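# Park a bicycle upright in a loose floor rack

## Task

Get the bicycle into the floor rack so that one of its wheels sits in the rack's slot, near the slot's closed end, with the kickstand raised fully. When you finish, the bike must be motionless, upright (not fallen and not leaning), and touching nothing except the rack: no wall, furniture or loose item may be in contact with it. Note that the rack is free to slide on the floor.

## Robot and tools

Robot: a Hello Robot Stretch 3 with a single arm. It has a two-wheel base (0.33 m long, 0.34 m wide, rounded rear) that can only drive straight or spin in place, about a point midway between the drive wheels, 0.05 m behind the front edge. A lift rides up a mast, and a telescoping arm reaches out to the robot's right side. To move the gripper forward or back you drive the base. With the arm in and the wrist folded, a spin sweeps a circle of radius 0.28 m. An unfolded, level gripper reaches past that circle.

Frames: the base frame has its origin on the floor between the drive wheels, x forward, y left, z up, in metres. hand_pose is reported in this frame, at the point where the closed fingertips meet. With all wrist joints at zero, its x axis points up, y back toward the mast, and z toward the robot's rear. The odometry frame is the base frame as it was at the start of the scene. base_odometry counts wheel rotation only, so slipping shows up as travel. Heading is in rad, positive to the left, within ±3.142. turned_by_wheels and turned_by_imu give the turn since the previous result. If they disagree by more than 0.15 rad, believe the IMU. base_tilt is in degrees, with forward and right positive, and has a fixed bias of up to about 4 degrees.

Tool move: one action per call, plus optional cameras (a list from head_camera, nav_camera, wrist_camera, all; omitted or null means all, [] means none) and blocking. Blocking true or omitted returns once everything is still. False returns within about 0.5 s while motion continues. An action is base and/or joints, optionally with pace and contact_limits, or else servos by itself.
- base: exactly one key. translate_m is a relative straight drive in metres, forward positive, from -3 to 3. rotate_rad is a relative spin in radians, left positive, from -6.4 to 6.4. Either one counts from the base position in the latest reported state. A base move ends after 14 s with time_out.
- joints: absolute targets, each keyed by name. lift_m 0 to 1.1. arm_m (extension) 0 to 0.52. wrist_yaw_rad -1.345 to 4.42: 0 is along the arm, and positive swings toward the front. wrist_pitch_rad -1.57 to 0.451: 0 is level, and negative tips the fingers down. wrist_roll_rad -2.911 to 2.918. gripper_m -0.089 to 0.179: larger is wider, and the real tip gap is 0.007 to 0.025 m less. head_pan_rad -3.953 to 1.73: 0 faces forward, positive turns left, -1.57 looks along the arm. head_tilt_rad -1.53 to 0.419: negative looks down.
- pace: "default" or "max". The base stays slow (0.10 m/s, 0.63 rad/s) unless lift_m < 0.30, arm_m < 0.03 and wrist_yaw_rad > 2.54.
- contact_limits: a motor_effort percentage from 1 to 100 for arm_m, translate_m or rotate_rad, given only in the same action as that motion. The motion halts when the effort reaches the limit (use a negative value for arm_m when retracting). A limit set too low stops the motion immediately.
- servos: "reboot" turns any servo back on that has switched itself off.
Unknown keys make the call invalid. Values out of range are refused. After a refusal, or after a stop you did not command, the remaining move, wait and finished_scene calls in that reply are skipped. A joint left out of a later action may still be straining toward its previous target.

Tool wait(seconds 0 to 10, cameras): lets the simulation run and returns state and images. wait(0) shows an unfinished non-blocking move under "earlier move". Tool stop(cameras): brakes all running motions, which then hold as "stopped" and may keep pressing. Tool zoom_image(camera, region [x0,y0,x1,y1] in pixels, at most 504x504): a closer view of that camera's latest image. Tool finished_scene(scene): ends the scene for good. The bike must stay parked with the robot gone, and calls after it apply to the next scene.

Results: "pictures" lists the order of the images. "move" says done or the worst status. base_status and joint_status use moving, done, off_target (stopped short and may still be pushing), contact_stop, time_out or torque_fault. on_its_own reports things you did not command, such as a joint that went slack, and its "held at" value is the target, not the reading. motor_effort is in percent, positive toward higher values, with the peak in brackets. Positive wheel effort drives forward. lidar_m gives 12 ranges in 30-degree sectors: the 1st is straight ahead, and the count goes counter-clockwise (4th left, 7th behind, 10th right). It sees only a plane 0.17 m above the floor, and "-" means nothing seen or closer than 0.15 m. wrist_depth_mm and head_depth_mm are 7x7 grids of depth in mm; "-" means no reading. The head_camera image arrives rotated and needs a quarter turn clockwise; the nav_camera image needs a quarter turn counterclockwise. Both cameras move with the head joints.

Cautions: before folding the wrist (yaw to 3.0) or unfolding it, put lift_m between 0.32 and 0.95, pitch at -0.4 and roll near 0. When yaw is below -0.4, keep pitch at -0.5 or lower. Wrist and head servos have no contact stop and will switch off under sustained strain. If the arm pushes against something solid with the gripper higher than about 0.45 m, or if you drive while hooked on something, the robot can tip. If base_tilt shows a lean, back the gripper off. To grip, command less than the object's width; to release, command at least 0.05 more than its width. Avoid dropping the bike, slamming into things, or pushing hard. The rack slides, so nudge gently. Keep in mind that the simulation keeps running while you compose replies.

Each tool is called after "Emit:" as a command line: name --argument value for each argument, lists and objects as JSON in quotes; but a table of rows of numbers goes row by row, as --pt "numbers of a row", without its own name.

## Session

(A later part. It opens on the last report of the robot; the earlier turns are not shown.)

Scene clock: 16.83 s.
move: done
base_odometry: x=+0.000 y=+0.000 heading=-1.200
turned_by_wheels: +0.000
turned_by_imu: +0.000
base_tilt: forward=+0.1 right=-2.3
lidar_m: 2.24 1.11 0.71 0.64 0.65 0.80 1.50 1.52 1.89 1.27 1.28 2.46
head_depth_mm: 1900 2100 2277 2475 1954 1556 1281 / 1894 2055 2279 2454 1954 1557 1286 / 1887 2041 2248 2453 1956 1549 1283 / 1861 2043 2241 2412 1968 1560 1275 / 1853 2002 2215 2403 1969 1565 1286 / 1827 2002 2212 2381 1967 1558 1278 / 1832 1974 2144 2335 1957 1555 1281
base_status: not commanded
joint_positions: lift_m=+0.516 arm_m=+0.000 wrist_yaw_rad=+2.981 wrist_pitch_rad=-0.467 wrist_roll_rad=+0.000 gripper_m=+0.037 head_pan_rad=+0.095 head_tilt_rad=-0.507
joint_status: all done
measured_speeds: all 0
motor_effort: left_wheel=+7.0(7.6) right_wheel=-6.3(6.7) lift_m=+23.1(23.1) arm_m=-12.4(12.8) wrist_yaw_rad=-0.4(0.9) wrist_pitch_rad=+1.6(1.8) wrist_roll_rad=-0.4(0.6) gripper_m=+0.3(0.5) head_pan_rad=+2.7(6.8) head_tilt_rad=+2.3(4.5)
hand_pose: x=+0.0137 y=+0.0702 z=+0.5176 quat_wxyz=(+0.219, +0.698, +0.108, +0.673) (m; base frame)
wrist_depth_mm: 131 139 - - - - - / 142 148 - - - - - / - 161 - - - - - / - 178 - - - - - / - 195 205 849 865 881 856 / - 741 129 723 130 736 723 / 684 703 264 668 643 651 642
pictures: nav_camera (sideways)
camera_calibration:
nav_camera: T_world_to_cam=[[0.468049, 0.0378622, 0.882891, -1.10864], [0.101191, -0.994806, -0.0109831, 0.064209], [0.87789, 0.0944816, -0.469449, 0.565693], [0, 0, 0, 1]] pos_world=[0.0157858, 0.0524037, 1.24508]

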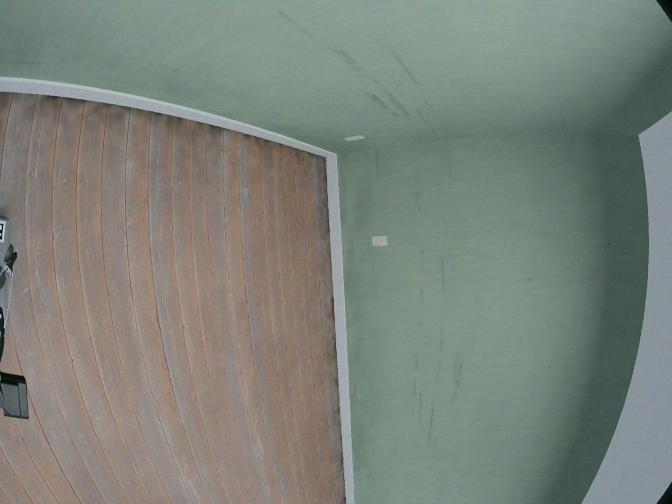

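Emit:
move --joints '{"head_pan_rad": -1.2, "head_tilt_rad": -0.5}' --pace "max" --cameras '["nav_camera", "head_camera"]'

Emit:
zoom_image --camera "head_camera" --region '[310, 60, 580, 360]'

Emit:
zoom_image --camera "head_camera" --region '[310, 120, 450, 300]'

Scene clock: 18.00 s.
move: done
base_odometry: x=+0.000 y=+0.000 heading=-1.200
turned_by_wheels: +0.000
turned_by_imu: +0.000
base_tilt: forward=+0.1 right=-2.3
lidar_m: 2.24 1.11 0.71 0.64 0.65 0.79 1.50 1.52 1.88 1.27 1.28 2.46
head_depth_mm: 3320 3638 3896 2625 1952 1551 1289 / 3415 3639 3857 2650 1578 1551 1284 / 3458 3701 - 2427 1608 1554 1280 / 3487 3846 - 2334 1893 1557 1289 / 3571 - - 2552 1977 1559 1289 / 3683 - - 2682 1972 1560 1283 / 3714 - 3918 2685 1975 1559 1289
base_status: not commanded
joint_positions: lift_m=+0.516 arm_m=+0.000 wrist_yaw_rad=+2.981 wrist_pitch_rad=-0.467 wrist_roll_rad=+0.000 gripper_m=+0.037 head_pan_rad=-1.195 head_tilt_rad=-0.507
joint_status: all done
measured_speeds: all 0
motor_effort: left_wheel=+6.5(7.6) right_wheel=-6.5(6.6) lift_m=+22.6(23.3) arm_m=-11.8(12.5) wrist_yaw_rad=+0.0(1.2) wrist_pitch_rad=+1.7(1.9) wrist_roll_rad=-0.5(0.6) gripper_m=+0.0(0.6) head_pan_rad=-2.1(6.2) head_tilt_rad=+3.4(6.2)
hand_pose: x=+0.0137 y=+0.0702 z=+0.5176 quat_wxyz=(+0.219, +0.698, +0.108, +0.673) (m; base frame)
wrist_depth_mm: 131 139 - - - - - / 141 149 - - - - - / - 161 - - - - - / - 177 - - - - - / - 195 205 848 883 873 856 / - 743 129 738 129 736 735 / 692 703 264 663 641 648 643
pictures: head_camera (sideways), nav_camera (sideways)
camera_calibration:
head_camera: T_world_to_cam=[[-0.18021, 0.452562, -0.873334, 1.16335], [0.928447, 0.371464, 0.000909889, 0.00151349], [0.324824, -0.81068, -0.487121, 0.590358], [0, 0, 0, 1]] pos_world=[0.01648, -0.0484579, 1.30357]
nav_camera: T_world_to_cam=[[0.166363, -0.43912, 0.882891, -1.1068], [-0.927567, -0.373497, -0.0109831, 0.0704844], [0.33458, -0.817113, -0.469449, 0.569007], [0, 0, 0, 1]] pos_world=[0.0591321, 0.00524925, 1.24508]

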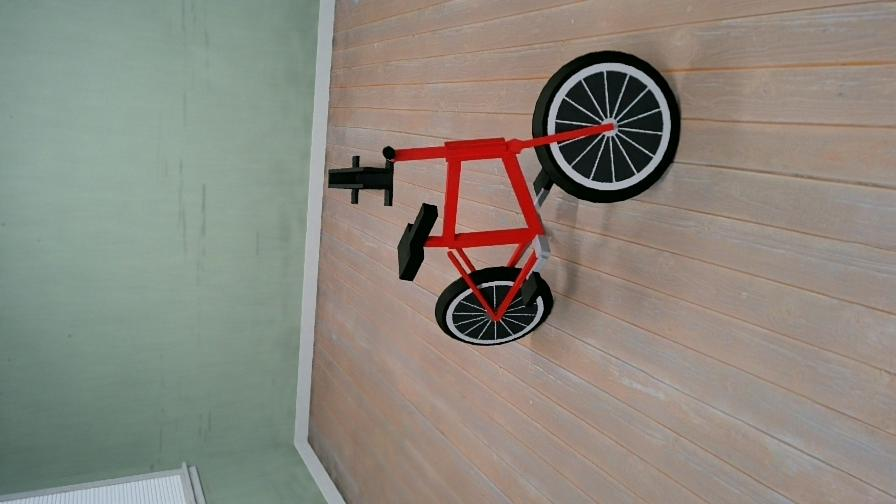

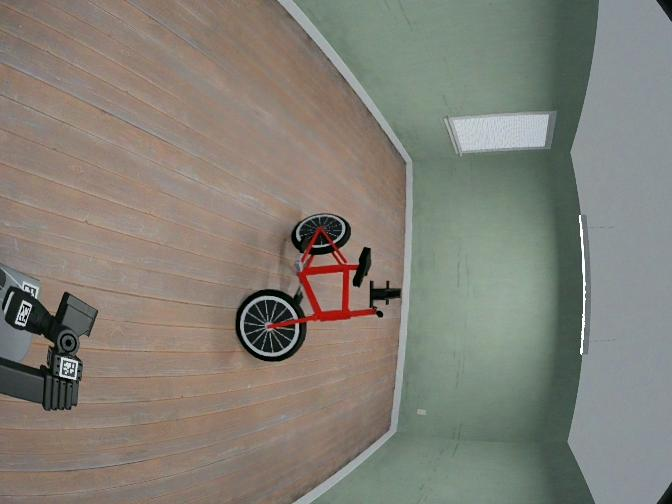

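Scaled by 1.680 from the camera's 896x504 image, which has a finer 1280x720 frame.

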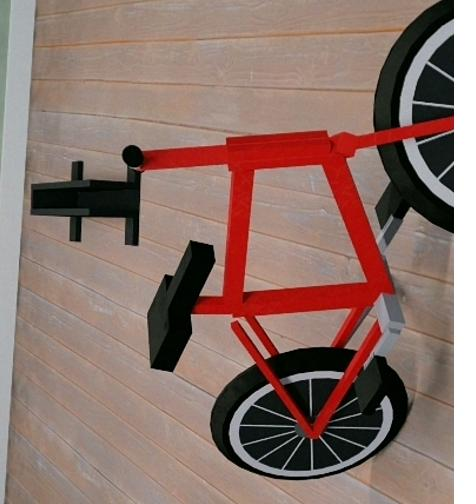

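Scaled by 2.800 from the camera's 896x504 image, which has a finer 1280x720 frame.

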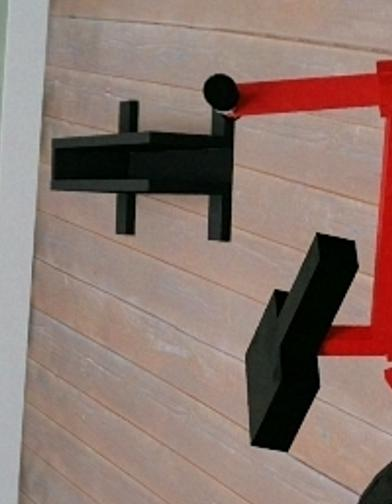

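Emit:
move --base '{"rotate_rad": -0.592}' --joints '{"lift_m": 0.28}' --pace "max" --cameras '["head_camera"]'

Emit:
move --base '{"translate_m": 2.05}' --joints '{"head_pan_rad": -1.3, "head_tilt_rad": -0.5}' --pace "max" --cameras '["head_camera", "nav_camera"]'

Scene clock: 23.13 s.
move: done
base_odometry: x=+0.000 y=+0.000 heading=-1.791
turned_by_wheels: -0.592
turned_by_imu: -0.600
base_tilt: forward=+0.1 right=-2.3
lidar_m: 2.54 2.23 1.23 0.73 0.64 0.65 0.76 1.37 1.51 1.80 1.27 1.27
head_depth_mm: 2001 2082 2207 2318 1956 1554 1290 / 2301 2475 2600 2551 1961 1547 1279 / 2747 2958 3223 2678 1973 1556 1283 / 3379 3677 3845 2676 1951 1550 1285 / 3608 3956 - 2659 1954 1557 1280 / 3499 3725 3887 2672 1603 1557 1291 / 3321 3633 3787 2673 1518 1503 1286
base_status: done
joint_positions: lift_m=+0.280 arm_m=+0.000 wrist_yaw_rad=+2.981 wrist_pitch_rad=-0.467 wrist_roll_rad=+0.000 gripper_m=+0.037 head_pan_rad=-1.195 head_tilt_rad=-0.507
joint_status: all done
measured_speeds: all 0
motor_effort: left_wheel=+6.4(11.6) right_wheel=-6.2(9.8) lift_m=+21.8(25.6) arm_m=-11.8(12.0) wrist_yaw_rad=-0.7(1.2) wrist_pitch_rad=+1.6(2.0) wrist_roll_rad=-0.4(0.7) gripper_m=+0.3(0.6) head_pan_rad=-1.6(3.5) head_tilt_rad=+3.4(4.2)
hand_pose: x=+0.0137 y=+0.0701 z=+0.2817 quat_wxyz=(+0.219, +0.698, +0.108, +0.673) (m; base frame)
wrist_depth_mm: 131 139 - - - - - / 142 149 - - - - - / - 161 815 873 856 847 837 / - 178 699 691 686 665 656 / 572 205 229 572 554 554 546 / 510 486 129 286 129 477 469 / 283 269 244 255 413 409 407
pictures: head_camera (sideways)
camera_calibration:
head_camera: T_world_to_cam=[[-0.180085, 0.45251, -0.873387, 1.16342], [0.928522, 0.371277, 0.000909405, 0.00151367], [0.32468, -0.810795, -0.487027, 0.590236], [0, 0, 0, 1]] pos_world=[0.0164701, -0.0484598, 1.30357]

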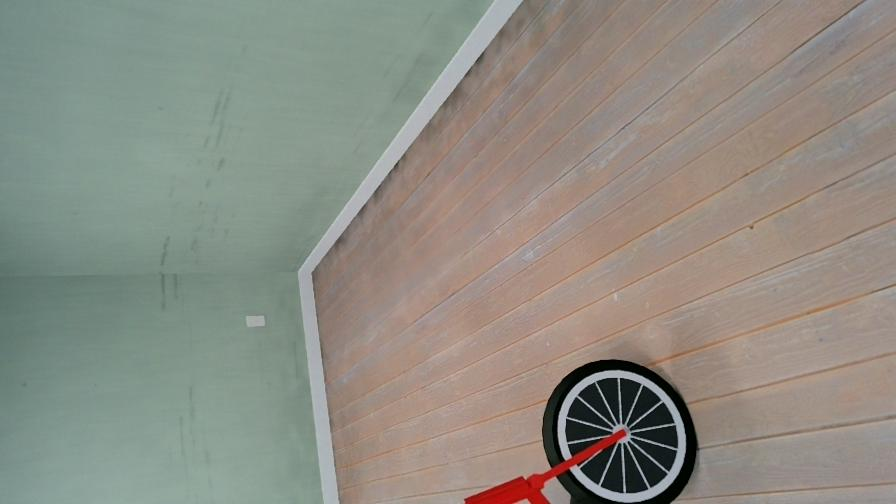

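Scene clock: 31.40 s.
move: done
base_odometry: x=-0.448 y=-2.000 heading=-1.791
turned_by_wheels: +0.000
turned_by_imu: +0.004
base_tilt: forward=+0.1 right=-2.3
lidar_m: 0.84 0.74 0.74 0.88 1.59 2.05 2.42 1.36 0.89 3.08 2.72 1.41
head_depth_mm: 3044 3325 3622 2649 1961 1547 1288 / 2915 3129 3407 2637 1950 1550 1281 / 2730 2932 3228 2405 1967 1542 1281 / 2558 2772 3054 2570 1951 1555 1282 / 2462 2628 2901 2665 1952 1549 1278 / 2325 2516 2727 2680 1965 1549 1288 / 2231 2398 2600 2674 1973 1558 1281
base_status: done
joint_positions: lift_m=+0.280 arm_m=+0.000 wrist_yaw_rad=+2.981 wrist_pitch_rad=-0.467 wrist_roll_rad=+0.000 gripper_m=+0.037 head_pan_rad=-1.295 head_tilt_rad=-0.507
joint_status: all done
measured_speeds: all 0
motor_effort: left_wheel=+4.7(14.7) right_wheel=+0.8(6.9) lift_m=+29.1(31.0) arm_m=-13.1(13.4) wrist_yaw_rad=+0.8(1.5) wrist_pitch_rad=+1.9(2.1) wrist_roll_rad=-0.5(0.7) gripper_m=+0.0(0.8) head_pan_rad=-1.7(3.4) head_tilt_rad=+3.6(4.3)
hand_pose: x=+0.0137 y=+0.0701 z=+0.2817 quat_wxyz=(+0.219, +0.698, +0.108, +0.673) (m; base frame)
wrist_depth_mm: 132 150 - - - - - / - 149 - - - - - / 972 161 928 890 828 - - / 740 178 704 702 679 664 634 / 594 205 228 569 565 556 548 / 502 484 129 287 130 468 466 / 281 268 244 256 415 411 401
pictures: head_camera (sideways), nav_camera (sideways)
camera_calibration:
head_camera: T_world_to_cam=[[-0.134063, 0.468211, -0.873387, 1.16314], [0.960917, 0.276837, 0.000909399, 0.00131606], [0.242211, -0.83913, -0.487025, 0.590737], [0, 0, 0, 1]] pos_world=[0.0115861, -0.0492523, 1.30357]
nav_camera: T_world_to_cam=[[0.121628, -0.453452, 0.882943, -1.1066], [-0.960243, -0.278948, -0.0109824, 0.0706828], [0.251275, -0.846504, -0.469352, 0.56939], [0, 0, 0, 1]] pos_world=[0.0593929, -0.0000818664, 1.24508]

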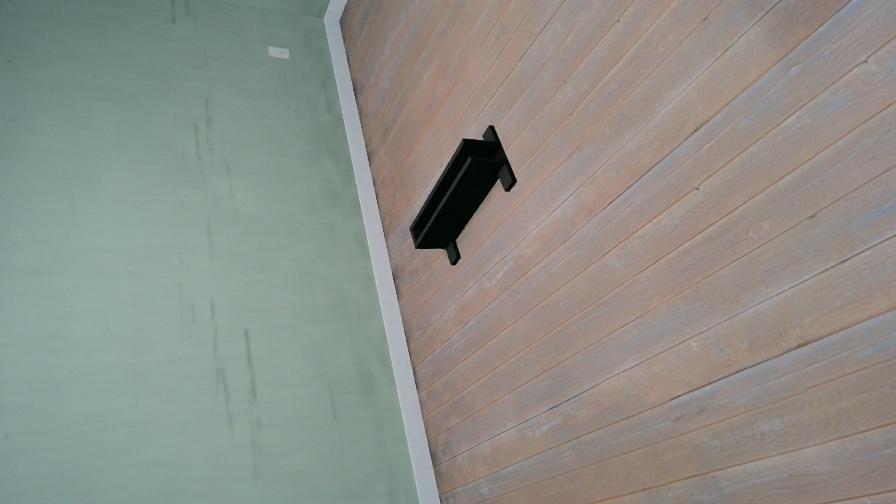

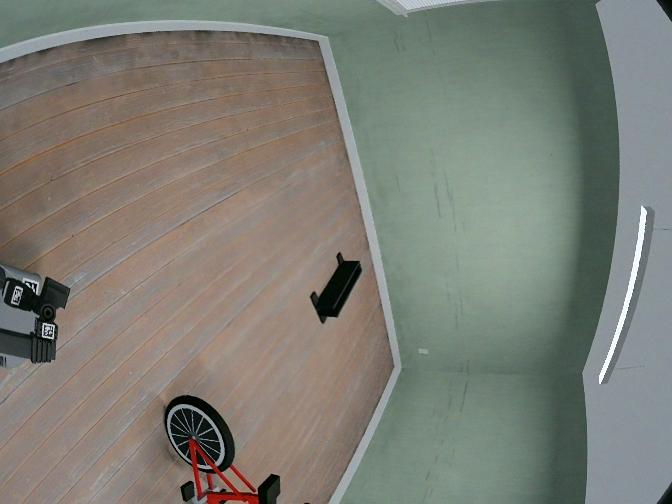

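Emit:
zoom_image --camera "head_camera" --region '[390, 100, 540, 280]'

Emit:
move --joints '{"head_pan_rad": -2.3, "head_tilt_rad": -0.6}' --pace "max" --cameras '["head_camera"]'

Scaled by 2.800 from the camera's 896x504 image, which has a finer 1280x720 frame.

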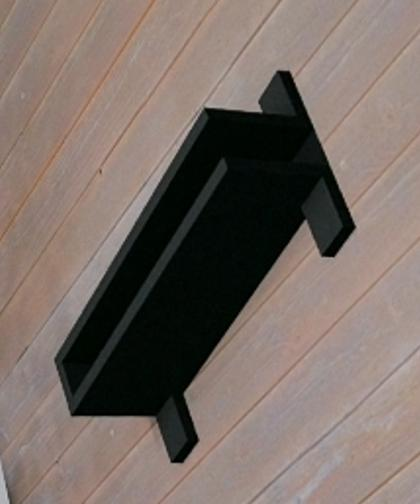

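Scene clock: 32.40 s.
move: done
base_odometry: x=-0.448 y=-2.000 heading=-1.791
turned_by_wheels: +0.000
turned_by_imu: +0.000
base_tilt: forward=+0.1 right=-2.3
lidar_m: 0.84 0.74 0.74 0.88 1.58 2.05 2.43 1.36 0.88 3.08 2.71 1.41
head_depth_mm: 2448 2707 2929 2304 1772 1453 1221 / 2508 2769 2933 2322 1784 1455 1219 / 2492 2782 2994 2059 1759 1448 1220 / 2550 2826 3010 2123 1631 1452 1226 / 2592 2845 3086 2129 1414 1410 1225 / 2617 2883 3095 2316 1726 1340 1216 / 2599 2858 3113 2326 1784 1459 1217
base_status: not commanded
joint_positions: lift_m=+0.280 arm_m=+0.000 wrist_yaw_rad=+2.981 wrist_pitch_rad=-0.467 wrist_roll_rad=+0.000 gripper_m=+0.037 head_pan_rad=-2.295 head_tilt_rad=-0.592
joint_status: all done
measured_speeds: all 0
motor_effort: left_wheel=+5.4(5.4) right_wheel=+0.9(1.1) lift_m=+29.1(29.5) arm_m=-12.9(13.5) wrist_yaw_rad=-0.4(1.0) wrist_pitch_rad=+1.8(2.0) wrist_roll_rad=-0.5(0.6) gripper_m=+0.2(0.5) head_pan_rad=-2.2(5.3) head_tilt_rad=-3.8(4.4)
hand_pose: x=+0.0137 y=+0.0701 z=+0.2817 quat_wxyz=(+0.219, +0.698, +0.108, +0.673) (m; base frame)
wrist_depth_mm: 133 150 - - - - - / - 149 - - - - - / 951 162 899 901 819 - - / 734 178 698 699 675 670 631 / 594 205 227 569 561 546 547 / 502 482 129 285 129 473 469 / 280 269 244 255 412 407 406
pictures: head_camera (sideways)
camera_calibration:
head_camera: T_world_to_cam=[[0.369537, 0.420132, -0.828813, 1.10194], [0.752129, -0.659015, 0.00128611, 0.00209936], [-0.54566, -0.623849, -0.559524, 0.689871], [0, 0, 0, 1]] pos_world=[-0.032352, -0.0312018, 1.2993]

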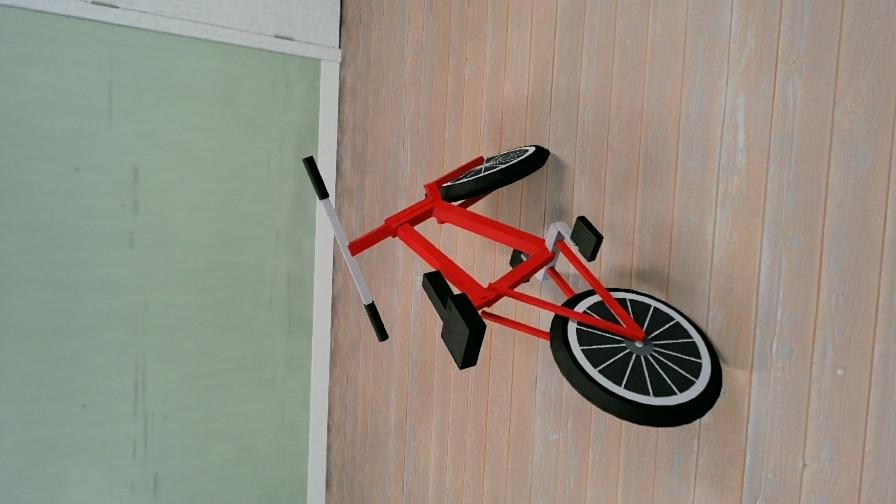

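Emit:
zoom_image --camera "head_camera" --region '[400, 130, 740, 440]'

Scaled by 1.482 from the camera's 896x504 image, which has a finer 1280x720 frame.

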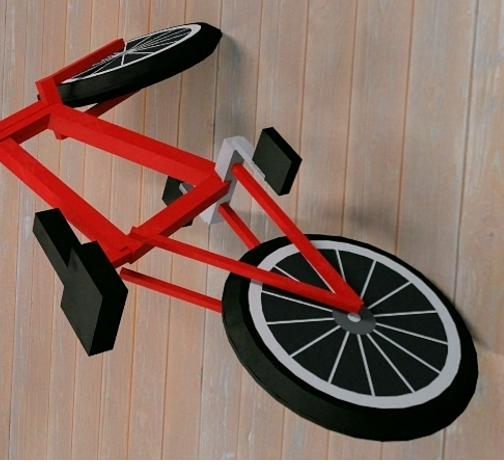

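Emit:
move --base '{"rotate_rad": -1.145}' --joints '{"head_pan_rad": -1.0, "head_tilt_rad": -0.6}' --pace "max" --cameras '[]'

Emit:
move --base '{"translate_m": 1.884}' --pace "max" --cameras '["head_camera"]'

Emit:
move --base '{"rotate_rad": 0.405}' --joints '{"head_pan_rad": -1.5, "head_tilt_rad": -1.0, "lift_m": 0.45}' --pace "max" --cameras '["head_camera"]'

Scene clock: 35.60 s.
move: done
base_odometry: x=-0.448 y=-2.000 heading=-2.936
turned_by_wheels: -1.145
turned_by_imu: -1.158
base_tilt: forward=+0.1 right=-2.3
lidar_m: 2.73 1.67 0.89 0.74 0.74 0.83 1.35 2.04 2.28 1.36 0.89 0.89
head_depth_mm: 2435 2689 2907 2303 1784 1451 1221 / 2487 2756 2965 1875 1736 1442 1225 / 2532 2811 3032 2118 1632 1456 1220 / 2635 2831 3109 2132 1422 1417 1223 / 2647 2964 3117 2323 1673 1333 1218 / 2732 3045 3202 2317 1778 1457 1221 / 2779 3100 3297 2326 1790 1445 1222
base_status: done
joint_positions: lift_m=+0.280 arm_m=+0.000 wrist_yaw_rad=+2.981 wrist_pitch_rad=-0.467 wrist_roll_rad=+0.000 gripper_m=+0.037 head_pan_rad=-1.005 head_tilt_rad=-0.593
joint_status: all done
measured_speeds: all 0
motor_effort: left_wheel=+6.1(14.8) right_wheel=-5.3(10.7) lift_m=+28.1(29.0) arm_m=-12.4(13.2) wrist_yaw_rad=-0.6(1.0) wrist_pitch_rad=+1.7(2.2) wrist_roll_rad=-0.4(0.6) gripper_m=+0.2(0.7) head_pan_rad=+2.3(4.7) head_tilt_rad=-2.9(4.7)
hand_pose: x=+0.0137 y=+0.0701 z=+0.2817 quat_wxyz=(+0.219, +0.698, +0.108, +0.673) (m; base frame)
wrist_depth_mm: 132 139 - - - - - / 141 148 - - - - - / - 161 812 863 875 864 837 / - 178 701 695 687 668 663 / 598 205 227 575 560 559 534 / 505 485 129 286 129 474 466 / 281 270 245 256 413 412 407
pictures: none
No camera images: "cameras" was empty.

Scene clock: 43.30 s.
move: done
base_odometry: x=-2.292 y=-2.385 heading=-2.936
turned_by_wheels: +0.000
turned_by_imu: +0.003
base_tilt: forward=+0.1 right=-2.3
lidar_m: 0.93 0.93 1.05 1.34 1.34 1.50 2.44 1.39 2.04 2.44 2.10 1.12
head_depth_mm: 1956 2141 2395 2315 1798 1454 1193 / 2004 2210 2435 2323 1780 1451 1118 / 2039 2236 2497 2338 1777 1453 1120 / 2099 2327 2571 2326 1778 1448 1129 / 2135 2353 2574 2311 1780 1449 1145 / 1853 1967 2079 2150 1787 1453 1227 / 1526 1590 1657 1732 1747 1455 1221
base_status: done
joint_positions: lift_m=+0.280 arm_m=+0.000 wrist_yaw_rad=+2.981 wrist_pitch_rad=-0.467 wrist_roll_rad=+0.000 gripper_m=+0.037 head_pan_rad=-1.005 head_tilt_rad=-0.593
joint_status: not commanded
measured_speeds: all 0
motor_effort: left_wheel=+4.9(14.0) right_wheel=+1.1(7.3) lift_m=+26.2(28.5) arm_m=-8.6(12.7) wrist_yaw_rad=+0.2(1.5) wrist_pitch_rad=+1.9(2.2) wrist_roll_rad=-0.3(0.7) gripper_m=+0.6(0.9) head_pan_rad=+1.5(3.7) head_tilt_rad=-2.7(4.0)
hand_pose: x=+0.0137 y=+0.0701 z=+0.2817 quat_wxyz=(+0.219, +0.698, +0.108, +0.673) (m; base frame)
wrist_depth_mm: 132 150 - - - - - / - 149 - - - - - / 966 161 907 893 873 831 783 / 738 178 704 694 687 659 659 / 605 206 226 573 567 556 539 / 507 485 129 284 129 473 467 / 280 266 245 255 413 410 403
pictures: head_camera (sideways)
camera_calibration:
head_camera: T_world_to_cam=[[-0.301467, 0.472203, -0.828336, 1.10541], [0.841844, 0.539719, 0.00128983, 0.00154725], [0.447678, -0.696942, -0.560229, 0.684729], [0, 0, 0, 1]] pos_world=[0.0254052, -0.0455983, 1.29926]

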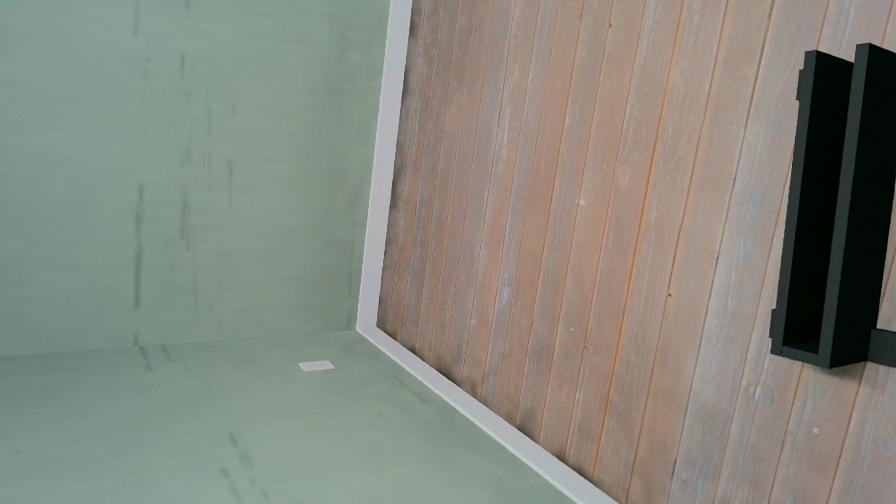

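Scene clock: 45.23 s.
move: done
base_odometry: x=-2.292 y=-2.385 heading=-2.531
turned_by_wheels: +0.405
turned_by_imu: +0.410
base_tilt: forward=+0.1 right=-2.4
lidar_m: 0.93 0.99 1.36 1.34 1.42 2.08 1.40 1.74 2.47 2.43 1.22 0.95
head_depth_mm: 2176 2070 1750 1519 1352 1201 1087 / 2214 2058 1754 1524 1309 1205 525 / 2234 2085 1762 1519 1312 1209 928 / 2284 2088 1747 1526 1308 638 628 / 2328 2076 1776 1519 1308 1204 1092 / 2307 2101 1762 1545 1323 1199 1093 / 1873 1942 1746 1532 1347 1212 1092
base_status: done
joint_positions: lift_m=+0.450 arm_m=+0.000 wrist_yaw_rad=+2.981 wrist_pitch_rad=-0.468 wrist_roll_rad=+0.000 gripper_m=+0.037 head_pan_rad=-1.495 head_tilt_rad=-0.988
joint_status: all done
measured_speeds: all 0
motor_effort: left_wheel=-3.1(10.9) right_wheel=+6.4(11.6) lift_m=+28.2(34.0) arm_m=-8.0(8.6) wrist_yaw_rad=-0.4(0.9) wrist_pitch_rad=+1.9(2.1) wrist_roll_rad=-0.6(0.6) gripper_m=-0.3(0.8) head_pan_rad=-2.4(4.3) head_tilt_rad=-5.7(6.8)
hand_pose: x=+0.0137 y=+0.0700 z=+0.4516 quat_wxyz=(+0.219, +0.698, +0.108, +0.673) (m; base frame)
wrist_depth_mm: 132 150 - - - - - / - 149 - - - - - / - 162 - - - - - / - 179 - - 971 942 930 / 835 203 226 812 786 781 763 / 700 689 129 646 129 663 658 / 610 630 265 588 580 578 572
pictures: head_camera (sideways)
camera_calibration:
head_camera: T_world_to_cam=[[-0.0647615, 0.833313, -0.548995, 0.739938], [0.996842, 0.0793635, 0.00287374, -0.00145922], [0.0459649, -0.547075, -0.83582, 1.04561], [0, 0, 0, 1]] pos_world=[0.00131297, -0.0444595, 1.28017]

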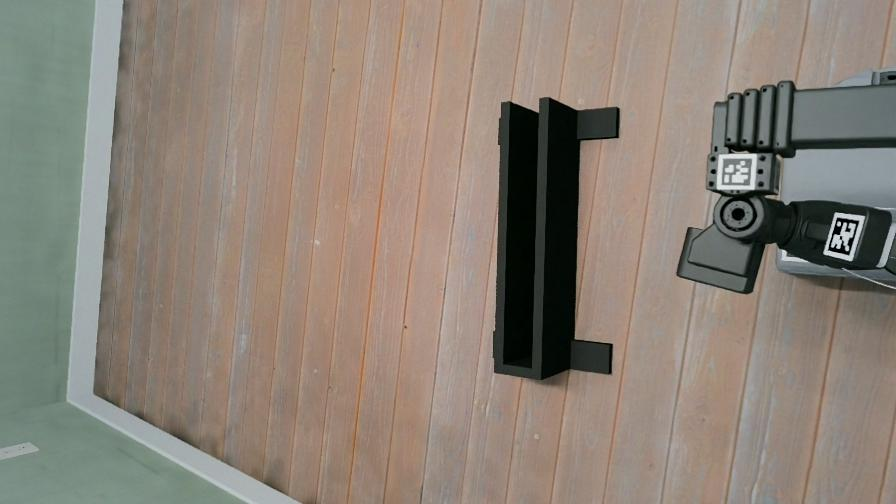

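Emit:
move --base '{"translate_m": 0.036}' --joints '{"wrist_yaw_rad": 0, "wrist_pitch_rad": -0.6, "gripper_m": 0.179, "lift_m": 0.5}' --pace "max" --cameras '[]'

Emit:
move --joints '{"wrist_pitch_rad": -1.5, "wrist_roll_rad": 1.52, "arm_m": 0.463, "lift_m": 0.42}' --pace "max"

Scene clock: 47.70 s.
move: done
base_odometry: x=-2.322 y=-2.406 heading=-2.531
turned_by_wheels: +0.000
turned_by_imu: +0.000
base_tilt: forward=+0.1 right=-2.3
lidar_m: 0.90 0.96 1.35 1.33 1.42 2.08 1.43 1.77 2.47 2.43 1.18 0.91
head_depth_mm: 2196 2059 1761 1530 1341 1202 1087 / 2198 2067 1778 1524 1290 531 482 / 2222 2065 1754 1526 1296 553 924 / 2281 2098 1756 1528 1302 1159 956 / 2322 2067 1764 1530 1295 1207 1091 / 2238 2069 1751 1525 1345 1209 1092 / 1785 1899 1768 1525 1350 1207 1097
base_status: done
joint_positions: lift_m=+0.500 arm_m=+0.000 wrist_yaw_rad=+0.003 wrist_pitch_rad=-0.609 wrist_roll_rad=+0.000 gripper_m=+0.179 head_pan_rad=-1.495 head_tilt_rad=-0.988
joint_status: all done
measured_speeds: all 0
motor_effort: left_wheel=+0.7(5.8) right_wheel=+6.7(11.3) lift_m=+30.0(34.6) arm_m=-8.3(8.4) wrist_yaw_rad=-3.0(6.8) wrist_pitch_rad=+1.0(3.9) wrist_roll_rad=-0.5(0.7) gripper_m=+0.0(83.5) head_pan_rad=-2.5(2.9) head_tilt_rad=-5.1(6.3)
hand_pose: x=-0.0209 y=-0.3414 z=+0.4724 quat_wxyz=(+0.675, +0.213, -0.674, -0.211) (m; base frame)
wrist_depth_mm: - - - - - - - / - - - - - - - / - - - - - - - / 897 897 888 893 902 839 846 / 791 770 - - - 558 728 / 127 147 - - 632 596 119 / - 587 602 586 586 569 552
pictures: none
No camera images: "cameras" was empty.

Scene clock: 50.13 s.
move: done
base_odometry: x=-2.322 y=-2.406 heading=-2.531
turned_by_wheels: +0.000
turned_by_imu: +0.000
base_tilt: forward=+0.1 right=-2.3
lidar_m: 0.89 0.95 1.35 1.33 1.42 2.08 1.43 1.77 2.48 2.43 1.17 0.91
head_depth_mm: 2191 2067 1743 1520 1342 1208 1091 / 2185 2079 1755 1485 1286 623 556 / 2213 2062 1768 878 1282 1189 941 / 2272 2067 1756 1498 1297 1203 966 / 2291 2091 1768 1524 1295 1205 1091 / 2234 2075 1763 1528 1347 1207 1097 / 1785 1907 1757 1518 1360 1209 1090
base_status: not commanded
joint_positions: lift_m=+0.420 arm_m=+0.463 wrist_yaw_rad=-0.001 wrist_pitch_rad=-1.493 wrist_roll_rad=+1.519 gripper_m=+0.179 head_pan_rad=-1.495 head_tilt_rad=-0.988
joint_status: all done
measured_speeds: all 0
motor_effort: left_wheel=+0.4(1.0) right_wheel=+6.8(7.0) lift_m=+30.8(31.0) arm_m=+13.3(19.4) wrist_yaw_rad=+0.7(3.7) wrist_pitch_rad=-1.7(4.6) wrist_roll_rad=-0.1(1.7) gripper_m=+0.4(0.8) head_pan_rad=-1.8(3.1) head_tilt_rad=-6.3(6.3)
hand_pose: x=-0.0215 y=-0.6035 z=+0.3014 quat_wxyz=(+0.019, +0.017, -0.734, -0.679) (m; base frame)
wrist_depth_mm: 454 447 443 - 421 415 406 / 463 458 445 - 428 416 415 / 481 477 460 - 437 428 422 / 487 484 463 - 446 441 429 / 500 485 478 - 453 445 433 / 123 492 489 - 468 455 119 / - 509 507 - 473 470 463
pictures: head_camera (sideways), nav_camera (sideways), wrist_camera
camera_calibration:
head_camera: T_world_to_cam=[[-0.0644779, 0.833357, -0.548961, 0.739892], [0.996869, 0.0790221, 0.00287388, -0.00145958], [0.045775, -0.547057, -0.835843, 1.04564], [0, 0, 0, 1]] pos_world=[0.00129768, -0.0444569, 1.28016]
nav_camera: T_world_to_cam=[[0.0557151, -0.822816, 0.56557, -0.692551], [-0.997, -0.0763275, -0.0128286, 0.0733031], [0.0537241, -0.563159, -0.8246, 1.03268], [0, 0, 0, 1]] pos_world=[0.0561891, 0.0173136, 1.24417]
wrist_camera: T_world_to_cam=[[0.00868994, 0.99658, -0.0821797, 0.630063], [0.991356, 0.00217313, 0.131182, 0.016605], [0.130912, -0.0826093, -0.987946, 0.416163], [0, 0, 0, 1]] pos_world=[-0.0764176, -0.593565, 0.460747]

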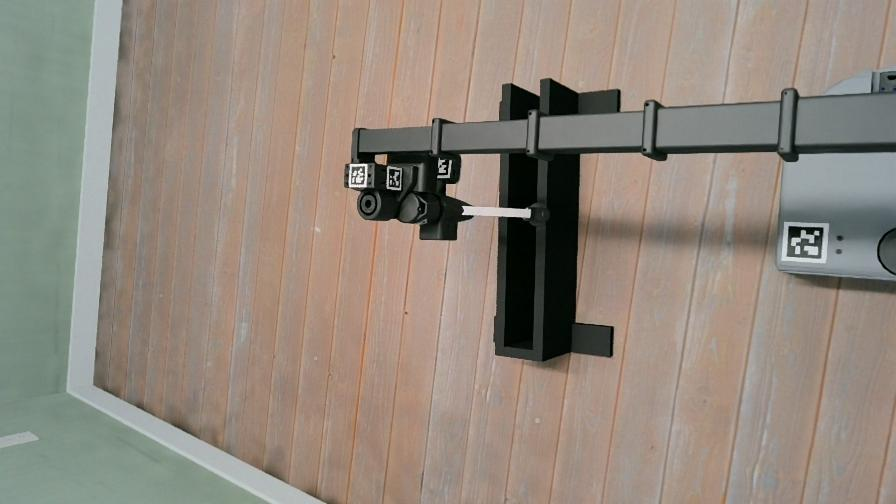

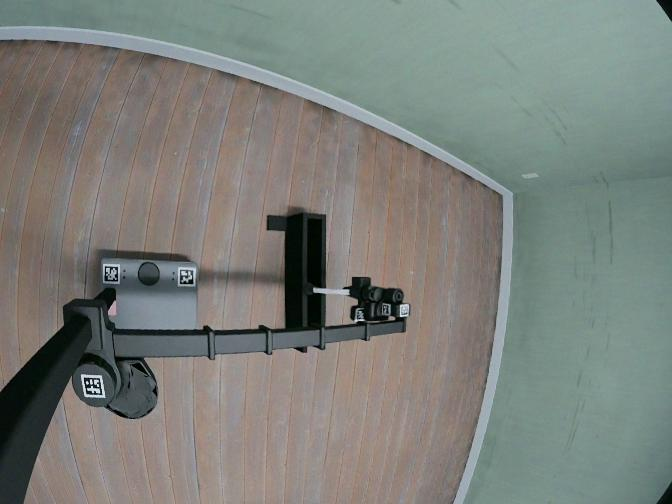

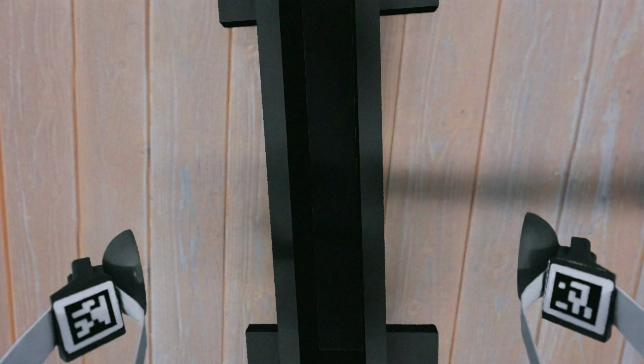

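Emit:
move --joints '{"lift_m": 0.25}' --cameras '["wrist_camera", "head_camera"]'

Scene clock: 52.60 s.
move: done
base_odometry: x=-2.322 y=-2.406 heading=-2.531
turned_by_wheels: +0.000
turned_by_imu: +0.000
base_tilt: forward=+0.1 right=-2.3
lidar_m: 0.90 0.95 1.35 1.33 1.42 2.08 1.43 1.77 2.47 2.43 1.17 0.91
head_depth_mm: 2160 2067 1743 1518 1344 1204 1087 / 2197 2058 1745 1526 1290 1180 955 / 2242 2095 1766 1005 1221 1168 933 / 2261 2064 1755 1536 1303 1206 969 / 2297 2063 1738 1529 1298 1208 1092 / 2208 2069 1764 1523 1346 1207 1092 / 1799 1875 1761 1524 1358 1208 1093
base_status: not commanded
joint_positions: lift_m=+0.250 arm_m=+0.463 wrist_yaw_rad=-0.001 wrist_pitch_rad=-1.493 wrist_roll_rad=+1.519 gripper_m=+0.179 head_pan_rad=-1.495 head_tilt_rad=-0.988
joint_status: all done
measured_speeds: all 0
motor_effort: left_wheel=+0.6(1.1) right_wheel=+6.8(7.0) lift_m=+23.4(29.6) arm_m=+9.4(13.3) wrist_yaw_rad=+0.3(1.4) wrist_pitch_rad=-1.6(2.0) wrist_roll_rad=-0.2(0.2) gripper_m=+0.2(0.8) head_pan_rad=-2.1(3.0) head_tilt_rad=-5.5(6.3)
hand_pose: x=-0.0215 y=-0.6035 z=+0.1313 quat_wxyz=(+0.019, +0.017, -0.734, -0.679) (m; base frame)
wrist_depth_mm: 289 282 - 270 262 259 253 / 294 291 - 275 121 266 259 / 300 296 - 282 271 270 265 / 308 301 - 288 127 277 271 / 316 307 - 293 283 281 275 / 128 138 - 300 131 287 118 / - 323 - 306 135 294 288
pictures: head_camera (sideways), wrist_camera
camera_calibration:
head_camera: T_world_to_cam=[[-0.0644778, 0.833357, -0.548961, 0.739892], [0.996869, 0.079022, 0.00287388, -0.00145958], [0.045775, -0.547057, -0.835843, 1.04564], [0, 0, 0, 1]] pos_world=[0.00129768, -0.0444569, 1.28016]
wrist_camera: T_world_to_cam=[[0.00868984, 0.99658, -0.0821797, 0.616092], [0.991356, 0.00217322, 0.131182, 0.0389066], [0.130912, -0.0826093, -0.987946, 0.248209], [0, 0, 0, 1]] pos_world=[-0.0764176, -0.593565, 0.290743]

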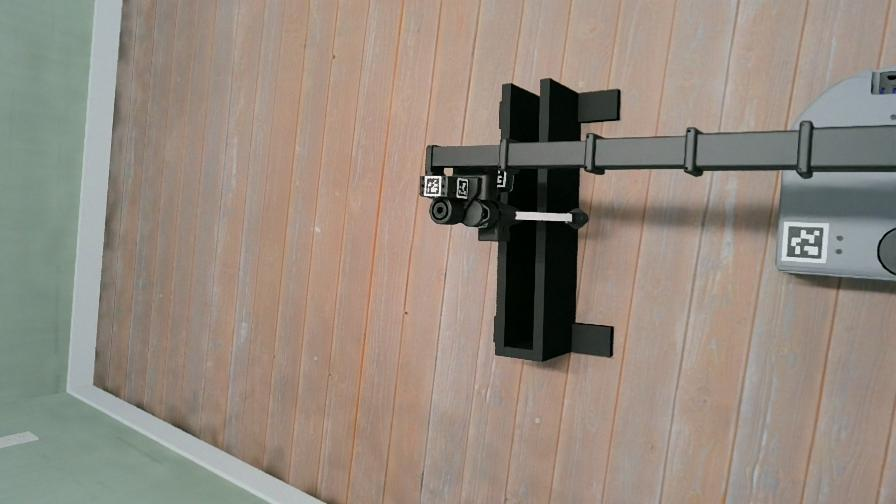

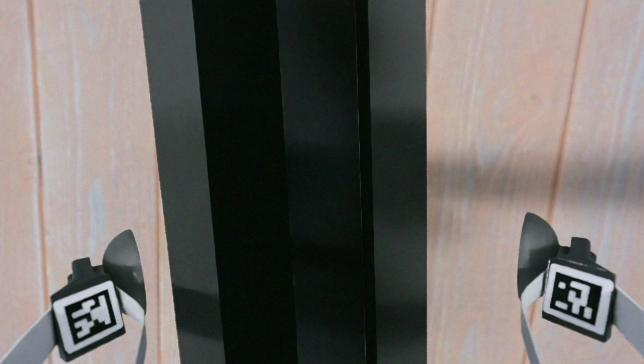

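Emit:
move --joints '{"gripper_m": 0.085}' --cameras '["wrist_camera"]'

Emit:
move --joints '{"lift_m": 0.31}' --cameras '["wrist_camera", "head_camera"]'

Scene clock: 54.17 s.
move: done
base_odometry: x=-2.322 y=-2.406 heading=-2.531
turned_by_wheels: +0.000
turned_by_imu: +0.000
base_tilt: forward=+0.1 right=-2.3
lidar_m: 0.90 0.96 1.36 1.33 1.42 2.08 1.43 1.78 2.47 2.43 1.18 0.91
head_depth_mm: 2168 2069 1748 1511 1336 1205 1084 / 2202 2056 1760 1523 1305 1189 956 / 2212 2079 1761 1002 1239 1168 928 / 2291 2077 1750 1511 1302 1209 966 / 2318 2080 1750 1523 1299 1208 1088 / 2229 2094 1759 1526 1352 1201 1094 / 1784 1892 1770 1531 1351 1213 1087
base_status: not commanded
joint_positions: lift_m=+0.250 arm_m=+0.463 wrist_yaw_rad=-0.001 wrist_pitch_rad=-1.467 wrist_roll_rad=+1.518 gripper_m=+0.085 head_pan_rad=-1.495 head_tilt_rad=-0.988
joint_status: all done
measured_speeds: all 0
motor_effort: left_wheel=+0.6(0.9) right_wheel=+6.7(6.9) lift_m=+27.4(28.1) arm_m=+7.1(9.2) wrist_yaw_rad=+0.5(1.1) wrist_pitch_rad=-6.7(7.3) wrist_roll_rad=-0.1(0.2) gripper_m=-10.4(85.6) head_pan_rad=-1.8(2.7) head_tilt_rad=-5.4(6.2)
hand_pose: x=-0.0216 y=-0.6104 z=+0.1313 quat_wxyz=(+0.020, +0.017, -0.742, -0.669) (m; base frame)
wrist_depth_mm: 294 289 - 270 117 256 250 / 305 296 - 273 119 263 256 / 310 304 - 279 122 269 259 / 319 310 - 285 125 273 263 / 326 317 - 293 127 277 270 / 336 129 - 300 129 128 277 / 343 333 - 310 134 292 281
pictures: wrist_camera
camera_calibration:
wrist_camera: T_world_to_cam=[[0.00868607, 0.994053, -0.10855, 0.624807], [0.991358, 0.00564952, 0.131064, 0.0410655], [0.130898, -0.10875, -0.985413, 0.231336], [0, 0, 0, 1]] pos_world=[-0.0764191, -0.596166, 0.290402]

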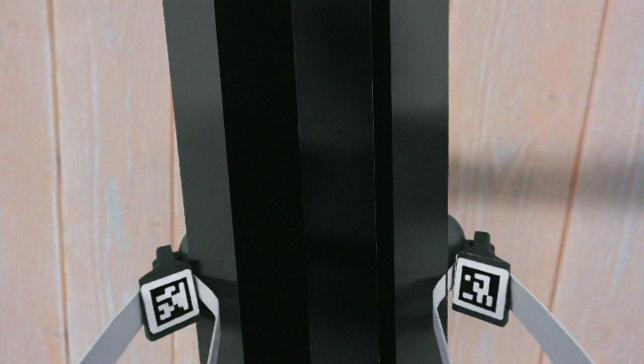

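Scene clock: 55.53 s.
move: done
base_odometry: x=-2.322 y=-2.406 heading=-2.531
turned_by_wheels: +0.000
turned_by_imu: +0.000
base_tilt: forward=+0.1 right=-2.3
lidar_m: 0.90 0.95 1.36 1.33 1.42 2.07 1.43 1.78 0.57 0.55 0.57 0.91
head_depth_mm: 2170 2059 1761 1510 1343 1199 1084 / 2209 2045 1744 1518 1251 1194 930 / 2262 2040 1741 963 1270 1188 926 / 2300 2074 1753 1524 1281 1207 971 / 2310 2059 1756 1533 1288 1206 1090 / 2213 2071 1746 1523 1356 1204 1092 / 1804 1873 1747 1538 1351 1202 1093
base_status: not commanded
joint_positions: lift_m=+0.310 arm_m=+0.463 wrist_yaw_rad=-0.001 wrist_pitch_rad=-1.494 wrist_roll_rad=+1.518 gripper_m=+0.085 head_pan_rad=-1.495 head_tilt_rad=-0.988
joint_status: all done
measured_speeds: all 0
motor_effort: left_wheel=+0.1(1.0) right_wheel=+6.3(7.0) lift_m=+36.4(41.1) arm_m=+4.4(6.9) wrist_yaw_rad=+0.5(1.3) wrist_pitch_rad=-1.7(6.7) wrist_roll_rad=+0.0(0.2) gripper_m=-6.4(10.3) head_pan_rad=-2.0(3.0) head_tilt_rad=-5.2(6.2)
hand_pose: x=-0.0215 y=-0.6032 z=+0.1914 quat_wxyz=(+0.019, +0.017, -0.733, -0.680) (m; base frame)
wrist_depth_mm: 346 342 - 276 124 312 306 / 356 348 - 282 126 319 313 / 360 355 - 287 135 327 320 / 370 364 - 291 131 332 327 / 383 371 - 296 133 339 333 / 391 129 131 304 135 128 339 / 403 124 - 308 - 354 345
pictures: head_camera (sideways), wrist_camera
camera_calibration:
head_camera: T_world_to_cam=[[-0.0644778, 0.833357, -0.548961, 0.739892], [0.996869, 0.079022, 0.00287388, -0.00145958], [0.045775, -0.547057, -0.835843, 1.04564], [0, 0, 0, 1]] pos_world=[0.00129768, -0.0444569, 1.28016]
wrist_camera: T_world_to_cam=[[0.00869309, 0.99668, -0.080948, 0.620533], [0.991356, 0.00200792, 0.131185, 0.0309326], [0.130913, -0.0813887, -0.988047, 0.308282], [0, 0, 0, 1]] pos_world=[-0.0764174, -0.593444, 0.35077]

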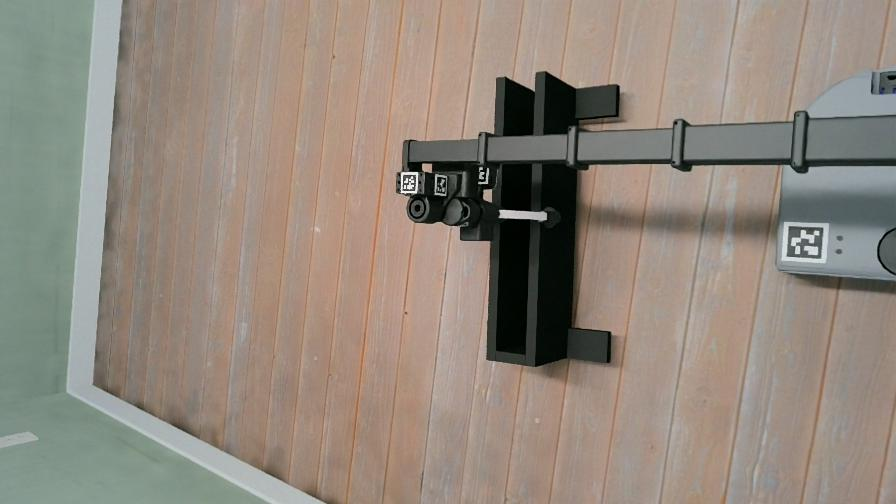

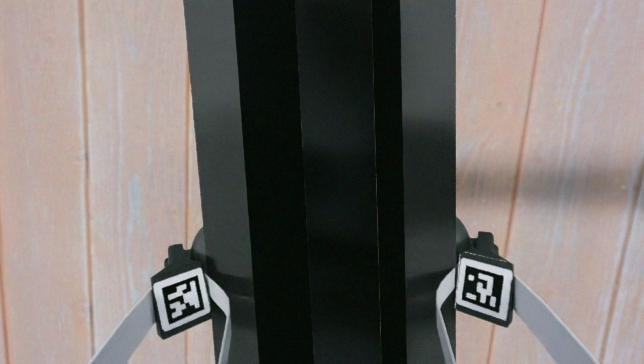

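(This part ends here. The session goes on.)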